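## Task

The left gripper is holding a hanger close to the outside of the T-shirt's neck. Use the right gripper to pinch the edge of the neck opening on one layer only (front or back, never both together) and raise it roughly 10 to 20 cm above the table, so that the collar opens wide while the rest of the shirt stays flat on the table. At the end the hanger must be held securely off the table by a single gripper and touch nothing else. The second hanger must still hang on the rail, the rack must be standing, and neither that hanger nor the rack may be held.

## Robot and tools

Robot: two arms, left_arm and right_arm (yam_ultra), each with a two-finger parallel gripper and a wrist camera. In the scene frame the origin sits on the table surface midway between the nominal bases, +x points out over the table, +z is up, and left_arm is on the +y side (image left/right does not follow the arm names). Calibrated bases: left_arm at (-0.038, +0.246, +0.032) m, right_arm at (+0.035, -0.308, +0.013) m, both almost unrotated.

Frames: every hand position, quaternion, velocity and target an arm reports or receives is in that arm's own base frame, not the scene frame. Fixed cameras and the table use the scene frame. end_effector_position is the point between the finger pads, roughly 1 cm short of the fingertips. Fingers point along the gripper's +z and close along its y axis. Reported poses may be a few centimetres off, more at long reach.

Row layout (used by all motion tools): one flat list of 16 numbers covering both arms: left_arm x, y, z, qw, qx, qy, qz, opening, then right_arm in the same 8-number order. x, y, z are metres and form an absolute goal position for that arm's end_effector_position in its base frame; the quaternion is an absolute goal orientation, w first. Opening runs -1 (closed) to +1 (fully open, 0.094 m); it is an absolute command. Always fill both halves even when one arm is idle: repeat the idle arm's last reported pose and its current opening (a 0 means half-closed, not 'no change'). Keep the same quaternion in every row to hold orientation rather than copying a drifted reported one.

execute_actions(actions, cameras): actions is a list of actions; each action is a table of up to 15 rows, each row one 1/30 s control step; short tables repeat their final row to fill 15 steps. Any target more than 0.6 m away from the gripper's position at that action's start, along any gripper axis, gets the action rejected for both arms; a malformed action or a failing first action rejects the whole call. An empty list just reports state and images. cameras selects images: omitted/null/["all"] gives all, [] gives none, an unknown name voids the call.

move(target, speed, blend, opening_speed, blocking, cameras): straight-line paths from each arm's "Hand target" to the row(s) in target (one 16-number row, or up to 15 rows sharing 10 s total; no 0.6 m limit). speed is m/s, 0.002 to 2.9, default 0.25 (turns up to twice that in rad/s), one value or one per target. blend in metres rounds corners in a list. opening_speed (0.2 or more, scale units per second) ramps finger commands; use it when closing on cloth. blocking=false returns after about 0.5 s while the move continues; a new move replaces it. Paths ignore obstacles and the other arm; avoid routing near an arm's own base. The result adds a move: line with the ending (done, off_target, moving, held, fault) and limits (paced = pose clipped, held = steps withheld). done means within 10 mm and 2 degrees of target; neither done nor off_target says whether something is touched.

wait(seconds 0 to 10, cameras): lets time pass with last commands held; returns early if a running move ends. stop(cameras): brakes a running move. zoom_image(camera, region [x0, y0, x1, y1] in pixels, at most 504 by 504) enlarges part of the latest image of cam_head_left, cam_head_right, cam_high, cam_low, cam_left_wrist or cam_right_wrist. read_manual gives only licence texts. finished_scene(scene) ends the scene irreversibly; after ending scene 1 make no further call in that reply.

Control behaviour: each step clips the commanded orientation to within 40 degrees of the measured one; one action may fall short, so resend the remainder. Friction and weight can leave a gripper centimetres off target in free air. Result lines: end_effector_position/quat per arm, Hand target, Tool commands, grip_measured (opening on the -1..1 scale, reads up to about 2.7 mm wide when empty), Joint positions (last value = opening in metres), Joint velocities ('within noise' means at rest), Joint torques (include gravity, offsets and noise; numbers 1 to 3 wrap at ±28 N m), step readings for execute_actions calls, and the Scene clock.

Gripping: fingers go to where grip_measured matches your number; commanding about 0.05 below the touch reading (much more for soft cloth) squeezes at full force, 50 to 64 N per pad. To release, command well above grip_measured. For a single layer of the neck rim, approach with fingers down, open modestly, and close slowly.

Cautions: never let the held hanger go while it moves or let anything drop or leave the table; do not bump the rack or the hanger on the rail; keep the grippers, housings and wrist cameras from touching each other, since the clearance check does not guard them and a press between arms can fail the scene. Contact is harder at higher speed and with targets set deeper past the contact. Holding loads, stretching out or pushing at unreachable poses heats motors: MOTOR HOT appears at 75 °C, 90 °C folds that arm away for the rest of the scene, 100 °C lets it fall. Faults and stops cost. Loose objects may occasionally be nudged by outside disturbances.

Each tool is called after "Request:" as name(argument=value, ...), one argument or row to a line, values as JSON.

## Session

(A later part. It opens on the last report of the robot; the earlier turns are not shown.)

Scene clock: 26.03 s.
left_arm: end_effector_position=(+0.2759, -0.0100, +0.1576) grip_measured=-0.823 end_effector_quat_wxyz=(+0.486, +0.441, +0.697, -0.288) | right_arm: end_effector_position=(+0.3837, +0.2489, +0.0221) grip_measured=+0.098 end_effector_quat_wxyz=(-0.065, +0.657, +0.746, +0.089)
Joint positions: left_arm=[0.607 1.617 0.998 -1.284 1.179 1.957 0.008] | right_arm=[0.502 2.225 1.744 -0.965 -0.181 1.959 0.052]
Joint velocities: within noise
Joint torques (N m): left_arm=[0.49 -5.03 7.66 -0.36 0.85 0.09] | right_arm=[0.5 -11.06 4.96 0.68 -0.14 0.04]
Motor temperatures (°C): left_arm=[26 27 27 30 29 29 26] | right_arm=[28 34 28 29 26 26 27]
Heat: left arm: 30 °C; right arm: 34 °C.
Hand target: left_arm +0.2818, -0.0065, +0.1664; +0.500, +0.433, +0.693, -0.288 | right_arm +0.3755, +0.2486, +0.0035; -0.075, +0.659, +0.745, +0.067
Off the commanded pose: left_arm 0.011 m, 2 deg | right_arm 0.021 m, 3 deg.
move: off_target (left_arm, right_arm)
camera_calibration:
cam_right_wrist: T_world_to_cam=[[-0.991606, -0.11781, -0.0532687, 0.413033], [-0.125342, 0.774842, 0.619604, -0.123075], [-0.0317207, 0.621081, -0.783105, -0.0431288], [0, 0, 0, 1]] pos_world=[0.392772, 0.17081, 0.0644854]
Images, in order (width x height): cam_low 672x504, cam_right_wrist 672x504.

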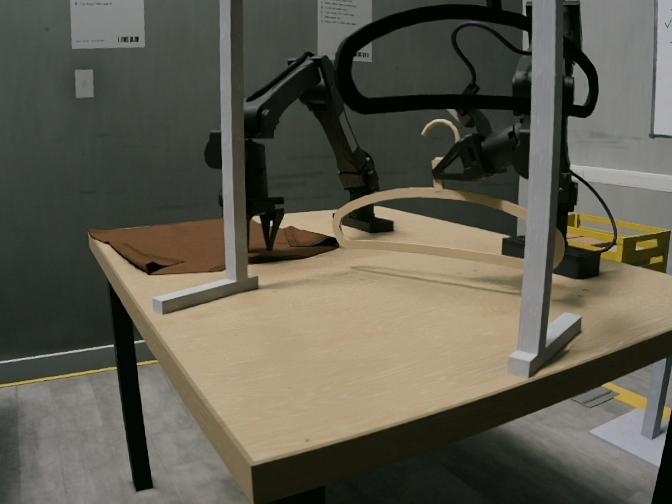

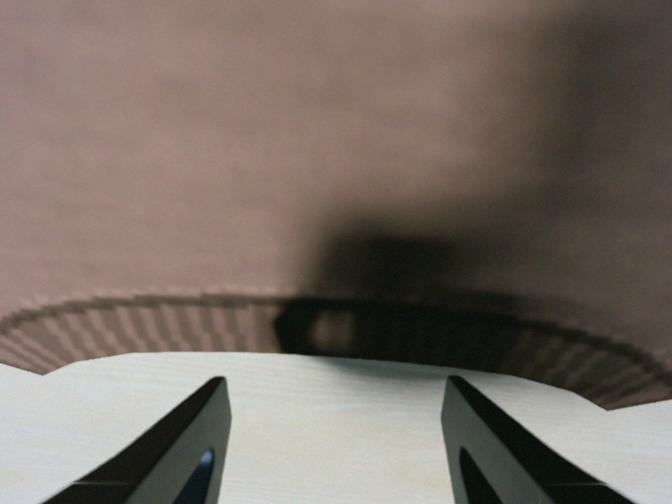

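Request:
move(
  target=[0.282,-0.0065,0.1665,0.5,0.433,0.692,-0.289,-1,0.376,0.244,-0.026,-0.083,0.659,0.7447,0.05,0.1],
  speed=0.08,
  cameras=["cam_right_wrist","cam_low"],
)

Scene clock: 27.17 s.
left_arm: end_effector_position=(+0.2759, -0.0100, +0.1576) grip_measured=-0.823 end_effector_quat_wxyz=(+0.486, +0.441, +0.697, -0.288) | right_arm: end_effector_position=(+0.3841, +0.2498, +0.0033) grip_measured=+0.098 end_effector_quat_wxyz=(-0.073, +0.658, +0.745, +0.081)
Joint positions: left_arm=[0.607 1.617 0.998 -1.284 1.179 1.957 0.008] | right_arm=[0.5 2.268 1.74 -0.939 -0.191 1.956 0.052]
Joint velocities: within noise
Joint torques (N m): left_arm=[0.55 -5.14 7.61 -0.37 0.92 0.08] | right_arm=[-0.16 -9.87 4.41 0.7 -0.09 -0.01]
Motor temperatures (°C): left_arm=[26 27 28 30 29 29 26] | right_arm=[28 34 28 29 26 26 27]
Heat: left arm: 30 °C; right arm: 34 °C.
Hand target: left_arm +0.2818, -0.0065, +0.1664; +0.500, +0.433, +0.693, -0.288 | right_arm +0.3749, +0.2434, -0.0248; -0.083, +0.660, +0.745, +0.050
Off the commanded pose: left_arm 0.011 m, 2 deg | right_arm 0.031 m, 4 deg.
move: off_target (left_arm, right_arm)
camera_calibration:
cam_right_wrist: T_world_to_cam=[[-0.992425, -0.118923, -0.0308221, 0.41301], [-0.112236, 0.775637, 0.621121, -0.117181], [-0.049959, 0.619875, -0.783108, -0.0511362], [0, 0, 0, 1]] pos_world=[0.394175, 0.171704, 0.0454679]
Images, in order (width x height): cam_low 672x504, cam_right_wrist 672x504.

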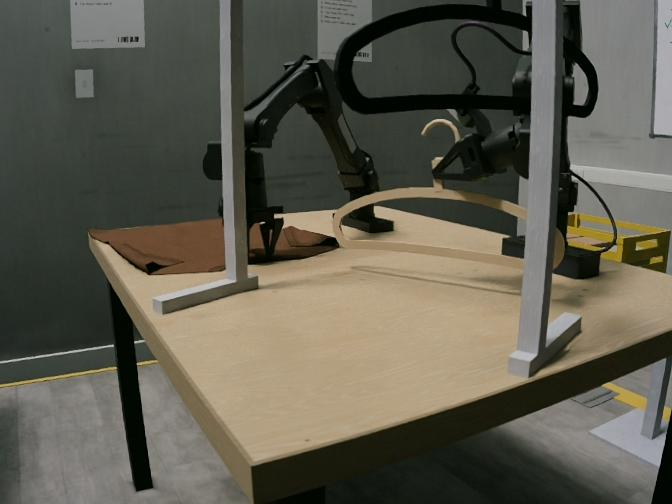

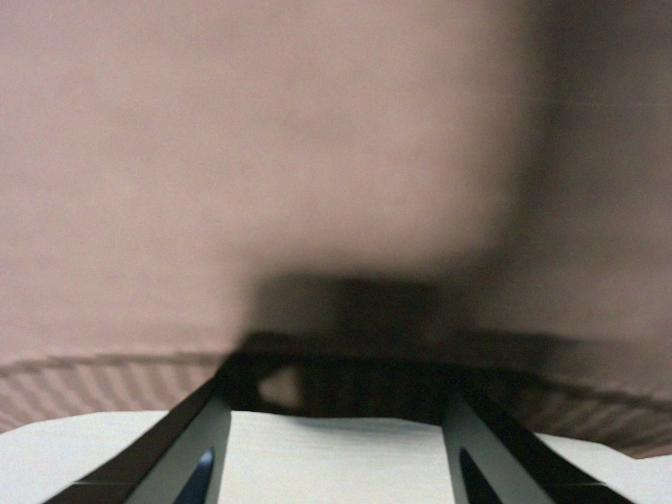

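Request:
move(
  target=[0.282,-0.0065,0.1665,0.5,0.433,0.692,-0.289,-1,0.376,0.244,-0.034,-0.083,0.659,0.7447,0.05,-1],
  speed=0.06,
  opening_speed=1,
  cameras=["cam_right_wrist","cam_low"],
)

Scene clock: 28.53 s.
left_arm: end_effector_position=(+0.2759, -0.0100, +0.1576) grip_measured=-0.823 end_effector_quat_wxyz=(+0.486, +0.441, +0.697, -0.288) | right_arm: end_effector_position=(+0.3867, +0.2544, +0.0033) grip_measured=-0.972 end_effector_quat_wxyz=(-0.076, +0.656, +0.745, +0.092)
Joint positions: left_arm=[0.607 1.617 0.998 -1.284 1.179 1.957 0.008] | right_arm=[0.5 2.268 1.736 -0.915 -0.207 1.955 0.001]
Joint velocities: within noise
Joint torques (N m): left_arm=[0.5 -5.09 7.68 -0.36 0.87 0.07] | right_arm=[-0.14 -9.1 3.59 0.74 0.06 -0.06]
Motor temperatures (°C): left_arm=[26 27 28 30 29 29 26] | right_arm=[28 34 28 29 26 26 27]
Heat: left arm: 30 °C; right arm: 34 °C.
Hand target: left_arm +0.2818, -0.0065, +0.1664; +0.500, +0.433, +0.693, -0.288 | right_arm +0.3743, +0.2432, -0.0319; -0.083, +0.659, +0.746, +0.050
Off the commanded pose: left_arm 0.011 m, 2 deg | right_arm 0.040 m, 5 deg.
move: off_target (left_arm, right_arm)
camera_calibration:
cam_right_wrist: T_world_to_cam=[[-0.991694, -0.120956, -0.043734, 0.416445], [-0.120909, 0.760728, 0.63771, -0.113451], [-0.0438655, 0.637701, -0.769034, -0.0607224], [0, 0, 0, 1]] pos_world=[0.396605, 0.1754, 0.0438644]
Images, in order (width x height): cam_low 672x504, cam_right_wrist 672x504.

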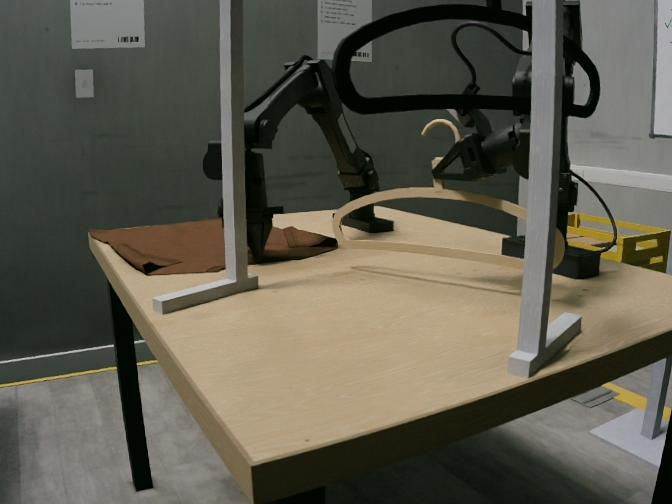

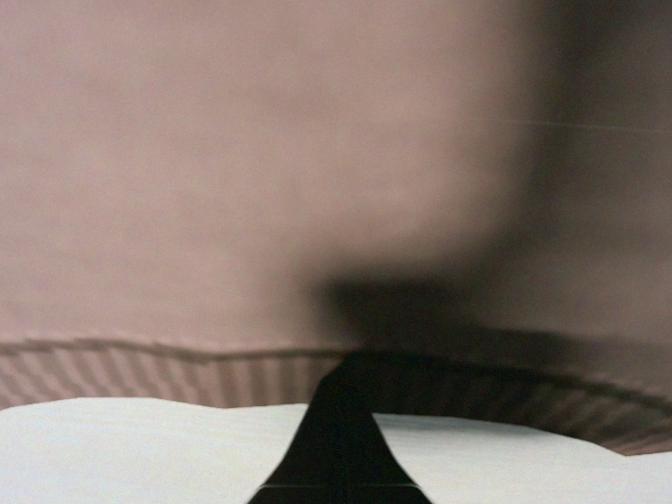

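Request:
move(
  target=[
    [0.282,-0.0065,0.1665,0.5,0.433,0.692,-0.289,-1,0.383,0.238,0.05,-0.083,0.659,0.7447,0.05,-1],
    [0.282,-0.0065,0.1665,0.5,0.433,0.692,-0.289,-1,0.38,0.23,0.012,-0.0216,-0.06,0.998,-0.026,-0.1],
  ],
  speed=[0.15,0.6],
  cameras=["cam_right_wrist"],
)

Scene clock: 32.87 s.
left_arm: end_effector_position=(+0.2759, -0.0101, +0.1576) grip_measured=-0.823 end_effector_quat_wxyz=(+0.486, +0.441, +0.697, -0.288) | right_arm: end_effector_position=(+0.3846, +0.2324, +0.0335) grip_measured=-0.102 end_effector_quat_wxyz=(-0.005, -0.054, +0.998, -0.009)
Joint positions: left_arm=[0.607 1.617 0.998 -1.284 1.179 1.958 0.008] | right_arm=[0.546 2.336 1.996 -1.248 0.011 0.438 0.042]
Joint velocities: within noise
Joint torques (N m): left_arm=[0.54 -5.07 7.68 -0.34 0.88 0.1] | right_arm=[0.55 -11.66 4.37 0.5 0.18 -0.05]
Motor temperatures (°C): left_arm=[26 27 28 30 29 29 26] | right_arm=[28 34 28 29 26 26 27]
Heat: left arm: 30 °C; right arm: 34 °C.
Hand target: left_arm +0.2818, -0.0065, +0.1664; +0.500, +0.433, +0.693, -0.288 | right_arm +0.3794, +0.2296, +0.0125; -0.022, -0.060, +0.998, -0.026
Off the commanded pose: left_arm 0.011 m, 2 deg | right_arm 0.022 m, 3 deg.
move: off_target (left_arm, right_arm); target 2's new opening was sent with right_arm's hand 0.022 m and 3 deg from that target
camera_calibration:
cam_right_wrist: T_world_to_cam=[[0.107288, -0.994171, 0.0106087, 0.191523], [-0.888909, -0.0911379, 0.448925, 0.383494], [-0.445342, -0.0575945, -0.893506, 0.296623], [0, 0, 0, 1]] pos_world=[0.452442, 0.242442, 0.0908423]
Images, in order (width x height): cam_right_wrist 672x504.

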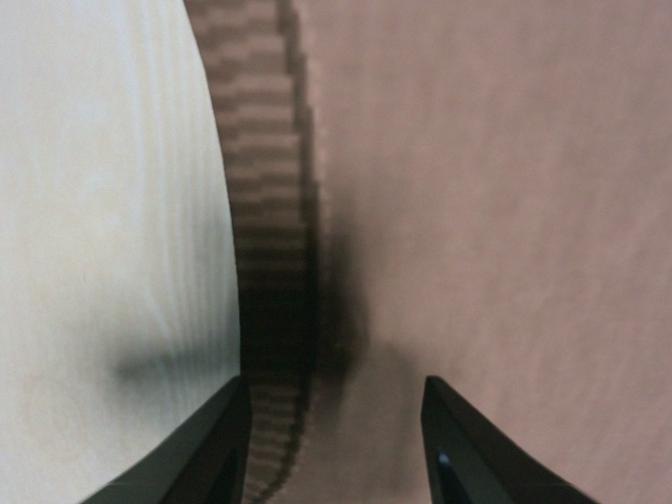

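Request:
move(
  target=[0.282,-0.0065,0.1665,0.5,0.433,0.692,-0.289,-1,0.374,0.235,-0.026,-0.0216,-0.06,0.998,-0.026,-0.1],
  speed=0.08,
  cameras=["cam_right_wrist"],
)

Scene clock: 34.00 s.
left_arm: end_effector_position=(+0.2759, -0.0101, +0.1576) grip_measured=-0.823 end_effector_quat_wxyz=(+0.486, +0.441, +0.697, -0.288) | right_arm: end_effector_position=(+0.3791, +0.2360, +0.0026) grip_measured=-0.102 end_effector_quat_wxyz=(-0.005, -0.059, +0.998, -0.010)
Joint positions: left_arm=[0.607 1.617 0.998 -1.284 1.179 1.958 0.008] | right_arm=[0.559 2.347 1.892 -1.135 0.012 0.442 0.042]
Joint velocities: within noise
Joint torques (N m): left_arm=[0.47 -5.14 7.58 -0.35 0.88 0.09] | right_arm=[0.73 -10.39 3.9 0.71 0.15 0.07]
Motor temperatures (°C): left_arm=[26 27 28 30 29 29 26] | right_arm=[28 34 28 29 26 26 27]
Heat: left arm: 30 °C; right arm: 34 °C.
Hand target: left_arm +0.2818, -0.0065, +0.1664; +0.500, +0.433, +0.693, -0.288 | right_arm +0.3729, +0.2341, -0.0250; -0.022, -0.060, +0.998, -0.026
Off the commanded pose: left_arm 0.011 m, 2 deg | right_arm 0.029 m, 3 deg.
move: off_target (left_arm, right_arm)
camera_calibration:
cam_right_wrist: T_world_to_cam=[[0.116818, -0.993076, 0.0124296, 0.192054], [-0.887553, -0.0987728, 0.449994, 0.394026], [-0.44565, -0.0635992, -0.892945, 0.268259], [0, 0, 0, 1]] pos_world=[0.446833, 0.246704, 0.0598444]
Images, in order (width x height): cam_right_wrist 672x504.

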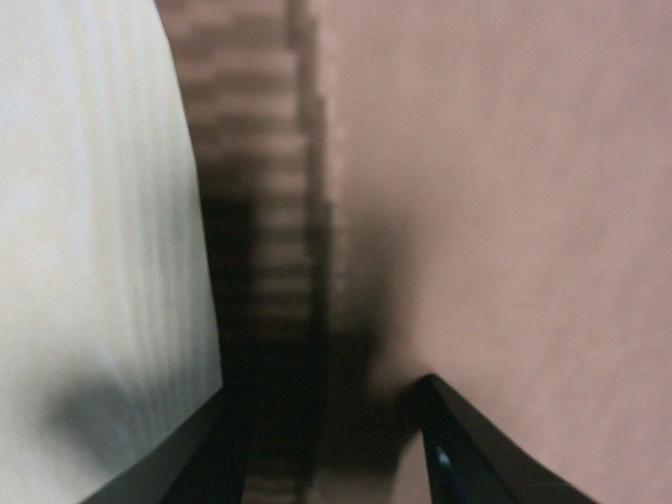

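Request:
move(
  target=[
    [0.282,-0.0065,0.1665,0.5,0.433,0.692,-0.289,-1,0.376,0.245,0.014,-0.0216,-0.06,0.998,-0.026,-0.1],
    [0.282,-0.0065,0.1665,0.5,0.433,0.692,-0.289,-1,0.372,0.242,-0.03,-0.0216,-0.06,0.998,-0.026,-0.1],
  ],
  speed=0.08,
  cameras=["cam_right_wrist"],
)

Scene clock: 36.23 s.
left_arm: end_effector_position=(+0.2759, -0.0101, +0.1576) grip_measured=-0.823 end_effector_quat_wxyz=(+0.486, +0.441, +0.697, -0.288) | right_arm: end_effector_position=(+0.3760, +0.2435, +0.0017) grip_measured=-0.102 end_effector_quat_wxyz=(-0.007, -0.059, +0.998, -0.012)
Joint positions: left_arm=[0.607 1.617 0.998 -1.284 1.179 1.958 0.008] | right_arm=[0.578 2.36 1.911 -1.145 0.013 0.459 0.042]
Joint velocities: within noise
Joint torques (N m): left_arm=[0.51 -5.09 7.72 -0.35 0.89 0.1] | right_arm=[0.51 -10.61 3.18 0.84 0.13 0.05]
Motor temperatures (°C): left_arm=[26 27 28 30 29 29 26] | right_arm=[28 34 28 29 26 26 27]
Heat: left arm: 30 °C; right arm: 34 °C.
Hand target: left_arm +0.2818, -0.0065, +0.1664; +0.500, +0.433, +0.693, -0.288 | right_arm +0.3706, +0.2409, -0.0287; -0.022, -0.060, +0.998, -0.026
Off the commanded pose: left_arm 0.011 m, 2 deg | right_arm 0.032 m, 2 deg.
move: off_target (left_arm, right_arm)
camera_calibration:
cam_right_wrist: T_world_to_cam=[[0.118, -0.992889, 0.0157425, 0.199465], [-0.886144, -0.098133, 0.4529, 0.39175], [-0.448134, -0.0673922, -0.891422, 0.268465], [0, 0, 0, 1]] pos_world=[0.443919, 0.254583, 0.0587515]
Images, in order (width x height): cam_right_wrist 672x504.

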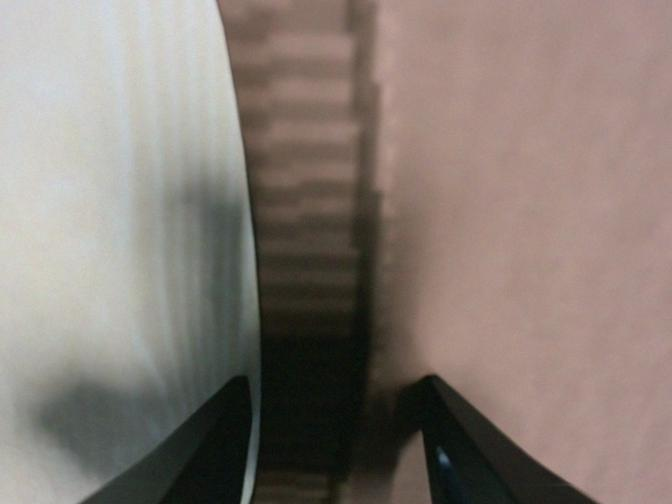

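Request:
move(
  target=[0.282,-0.0065,0.1665,0.5,0.433,0.692,-0.289,-1,0.372,0.242,-0.036,-0.0216,-0.06,0.998,-0.026,-1],
  speed=0.06,
  opening_speed=1,
  cameras=["cam_right_wrist"],
)

Scene clock: 37.40 s.
left_arm: end_effector_position=(+0.2759, -0.0101, +0.1576) grip_measured=-0.823 end_effector_quat_wxyz=(+0.486, +0.441, +0.697, -0.288) | right_arm: end_effector_position=(+0.3789, +0.2414, +0.0008) grip_measured=-0.954 end_effector_quat_wxyz=(+0.002, -0.060, +0.998, -0.021)
Joint positions: left_arm=[0.607 1.617 0.998 -1.284 1.179 1.958 0.008] | right_arm=[0.58 2.36 1.907 -1.135 0.038 0.46 0.002]
Joint velocities: within noise
Joint torques (N m): left_arm=[0.64 -5.08 7.66 -0.33 0.87 0.09] | right_arm=[0.34 -10.15 2.54 0.95 -0.09 0.05]
Motor temperatures (°C): left_arm=[26 27 28 30 29 29 26] | right_arm=[28 34 28 29 26 26 27]
Heat: left arm: 30 °C; right arm: 34 °C.
Hand target: left_arm +0.2818, -0.0065, +0.1664; +0.500, +0.433, +0.693, -0.288 | right_arm +0.3702, +0.2406, -0.0341; -0.022, -0.060, +0.998, -0.026
Off the commanded pose: left_arm 0.011 m, 2 deg | right_arm 0.037 m, 3 deg.
move: off_target (left_arm, right_arm)
camera_calibration:
cam_right_wrist: T_world_to_cam=[[0.119551, -0.99221, 0.0350357, 0.196257], [-0.894041, -0.0922429, 0.438385, 0.396144], [-0.431738, -0.0837326, -0.898104, 0.266597], [0, 0, 0, 1]] pos_world=[0.445807, 0.253593, 0.0588924]
Images, in order (width x height): cam_right_wrist 672x504.

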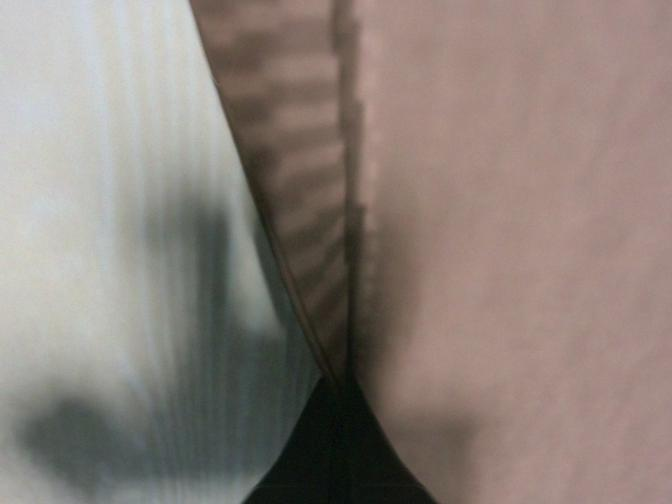

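Gripped (-0.954), as in the success. Lift.

Request:
move(
  target=[
    [0.282,-0.0065,0.1665,0.5,0.433,0.692,-0.289,-1,0.376,0.228,0.05,-0.0216,-0.06,0.998,-0.026,-1],
    [0.282,-0.0065,0.1665,0.5,0.433,0.692,-0.289,-1,0.376,0.215,0.125,0.06,-0.06,0.995,-0.01,-1],
  ],
  speed=0.09,
)

Request:
zoom_image(
  camera="cam_low",
  region=[80, 130, 360, 290],
)

Scene clock: 39.90 s.
left_arm: end_effector_position=(+0.2759, -0.0101, +0.1576) grip_measured=-0.823 end_effector_quat_wxyz=(+0.486, +0.441, +0.697, -0.288) | right_arm: end_effector_position=(+0.3774, +0.2238, +0.1116) grip_measured=-0.954 end_effector_quat_wxyz=(+0.049, -0.062, +0.997, -0.007)
Joint positions: left_arm=[0.607 1.617 0.998 -1.284 1.179 1.958 0.008] | right_arm=[0.558 2.165 2.019 -1.345 0.06 0.43 0.002]
Joint velocities: within noise
Joint torques (N m): left_arm=[0.59 -5.04 7.58 -0.34 0.88 0.06] | right_arm=[-0.66 -17.66 4.64 0.47 0.2 -0.06]
Motor temperatures (°C): left_arm=[26 27 28 30 29 29 26] | right_arm=[28 35 28 29 26 26 27]
Heat: left arm: 30 °C; right arm: 35 °C.
Hand target: left_arm +0.2818, -0.0065, +0.1664; +0.500, +0.433, +0.693, -0.288 | right_arm +0.3760, +0.2152, +0.1246; +0.060, -0.060, +0.996, -0.010
Off the commanded pose: left_arm 0.011 m, 2 deg | right_arm 0.016 m, 1 deg.
move: off_target (left_arm, right_arm)
camera_calibration:
cam_left_wrist: T_world_to_cam=[[-0.892226, -0.449794, -0.0402193, 0.248576], [-0.297577, 0.652591, -0.696831, 0.235856], [0.339677, -0.609762, -0.716107, 0.0998089], [0, 0, 0, 1]] pos_world=[0.258068, 0.0187503, 0.245823]
cam_right_wrist: T_world_to_cam=[[0.123813, -0.992203, 0.0142452, 0.175815], [-0.930248, -0.111061, 0.349721, 0.372392], [-0.345412, -0.0565515, -0.936746, 0.329538], [0, 0, 0, 1]] pos_world=[0.438475, 0.234438, 0.175955]

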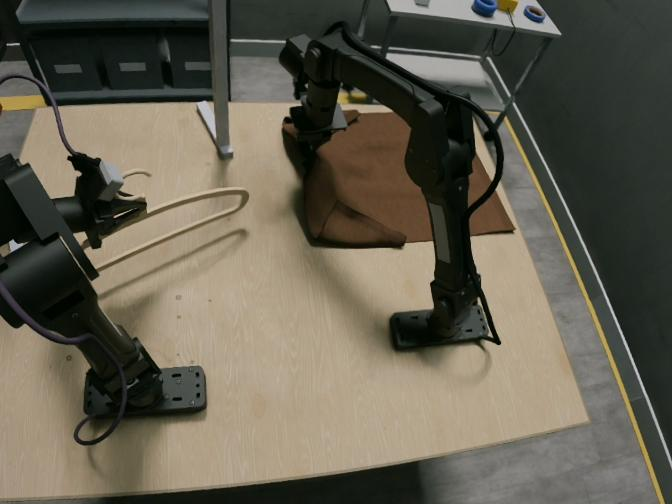

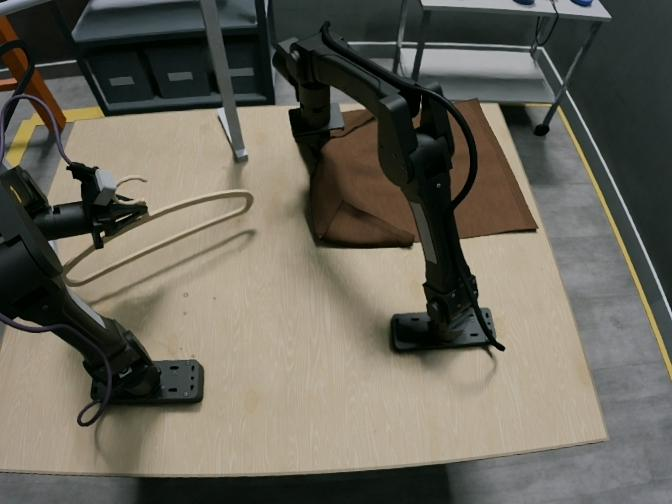

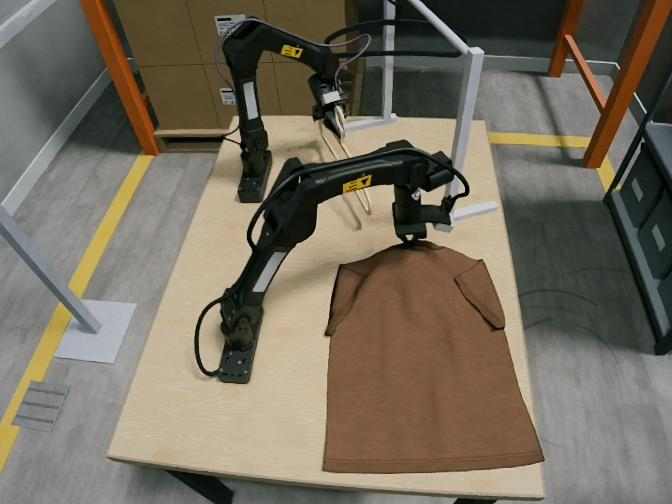

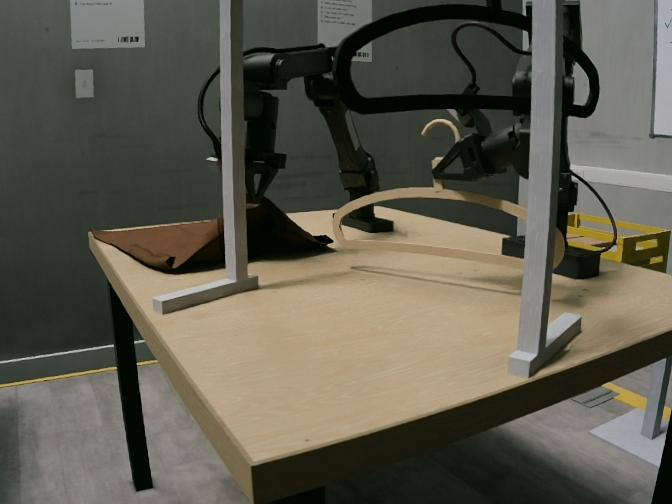

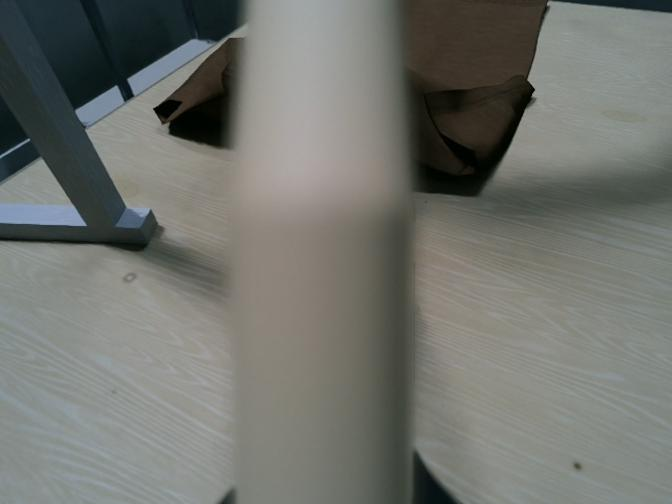

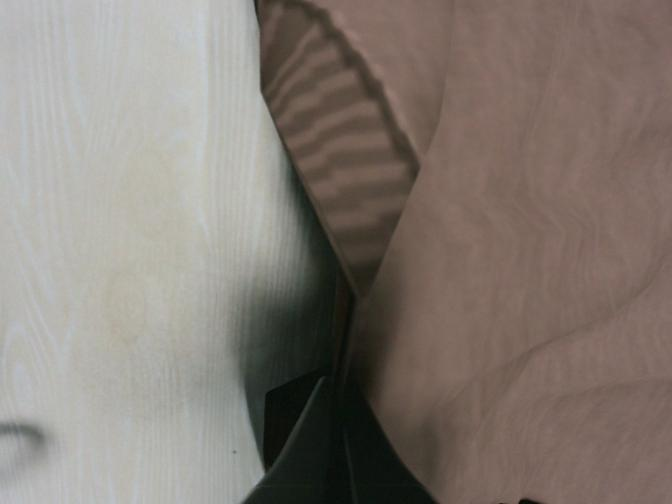

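Scaled by 1.800 from the camera's 672x504 image, which has a finer 960x720 frame.

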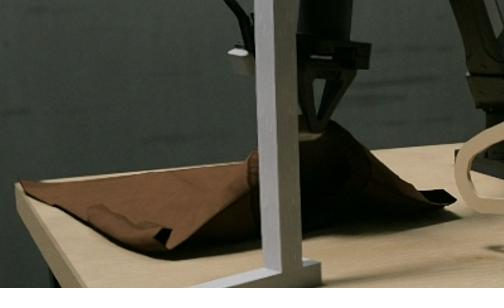

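Request:
finished_scene(
  scene=3,
)

The scene is finished: the task was done.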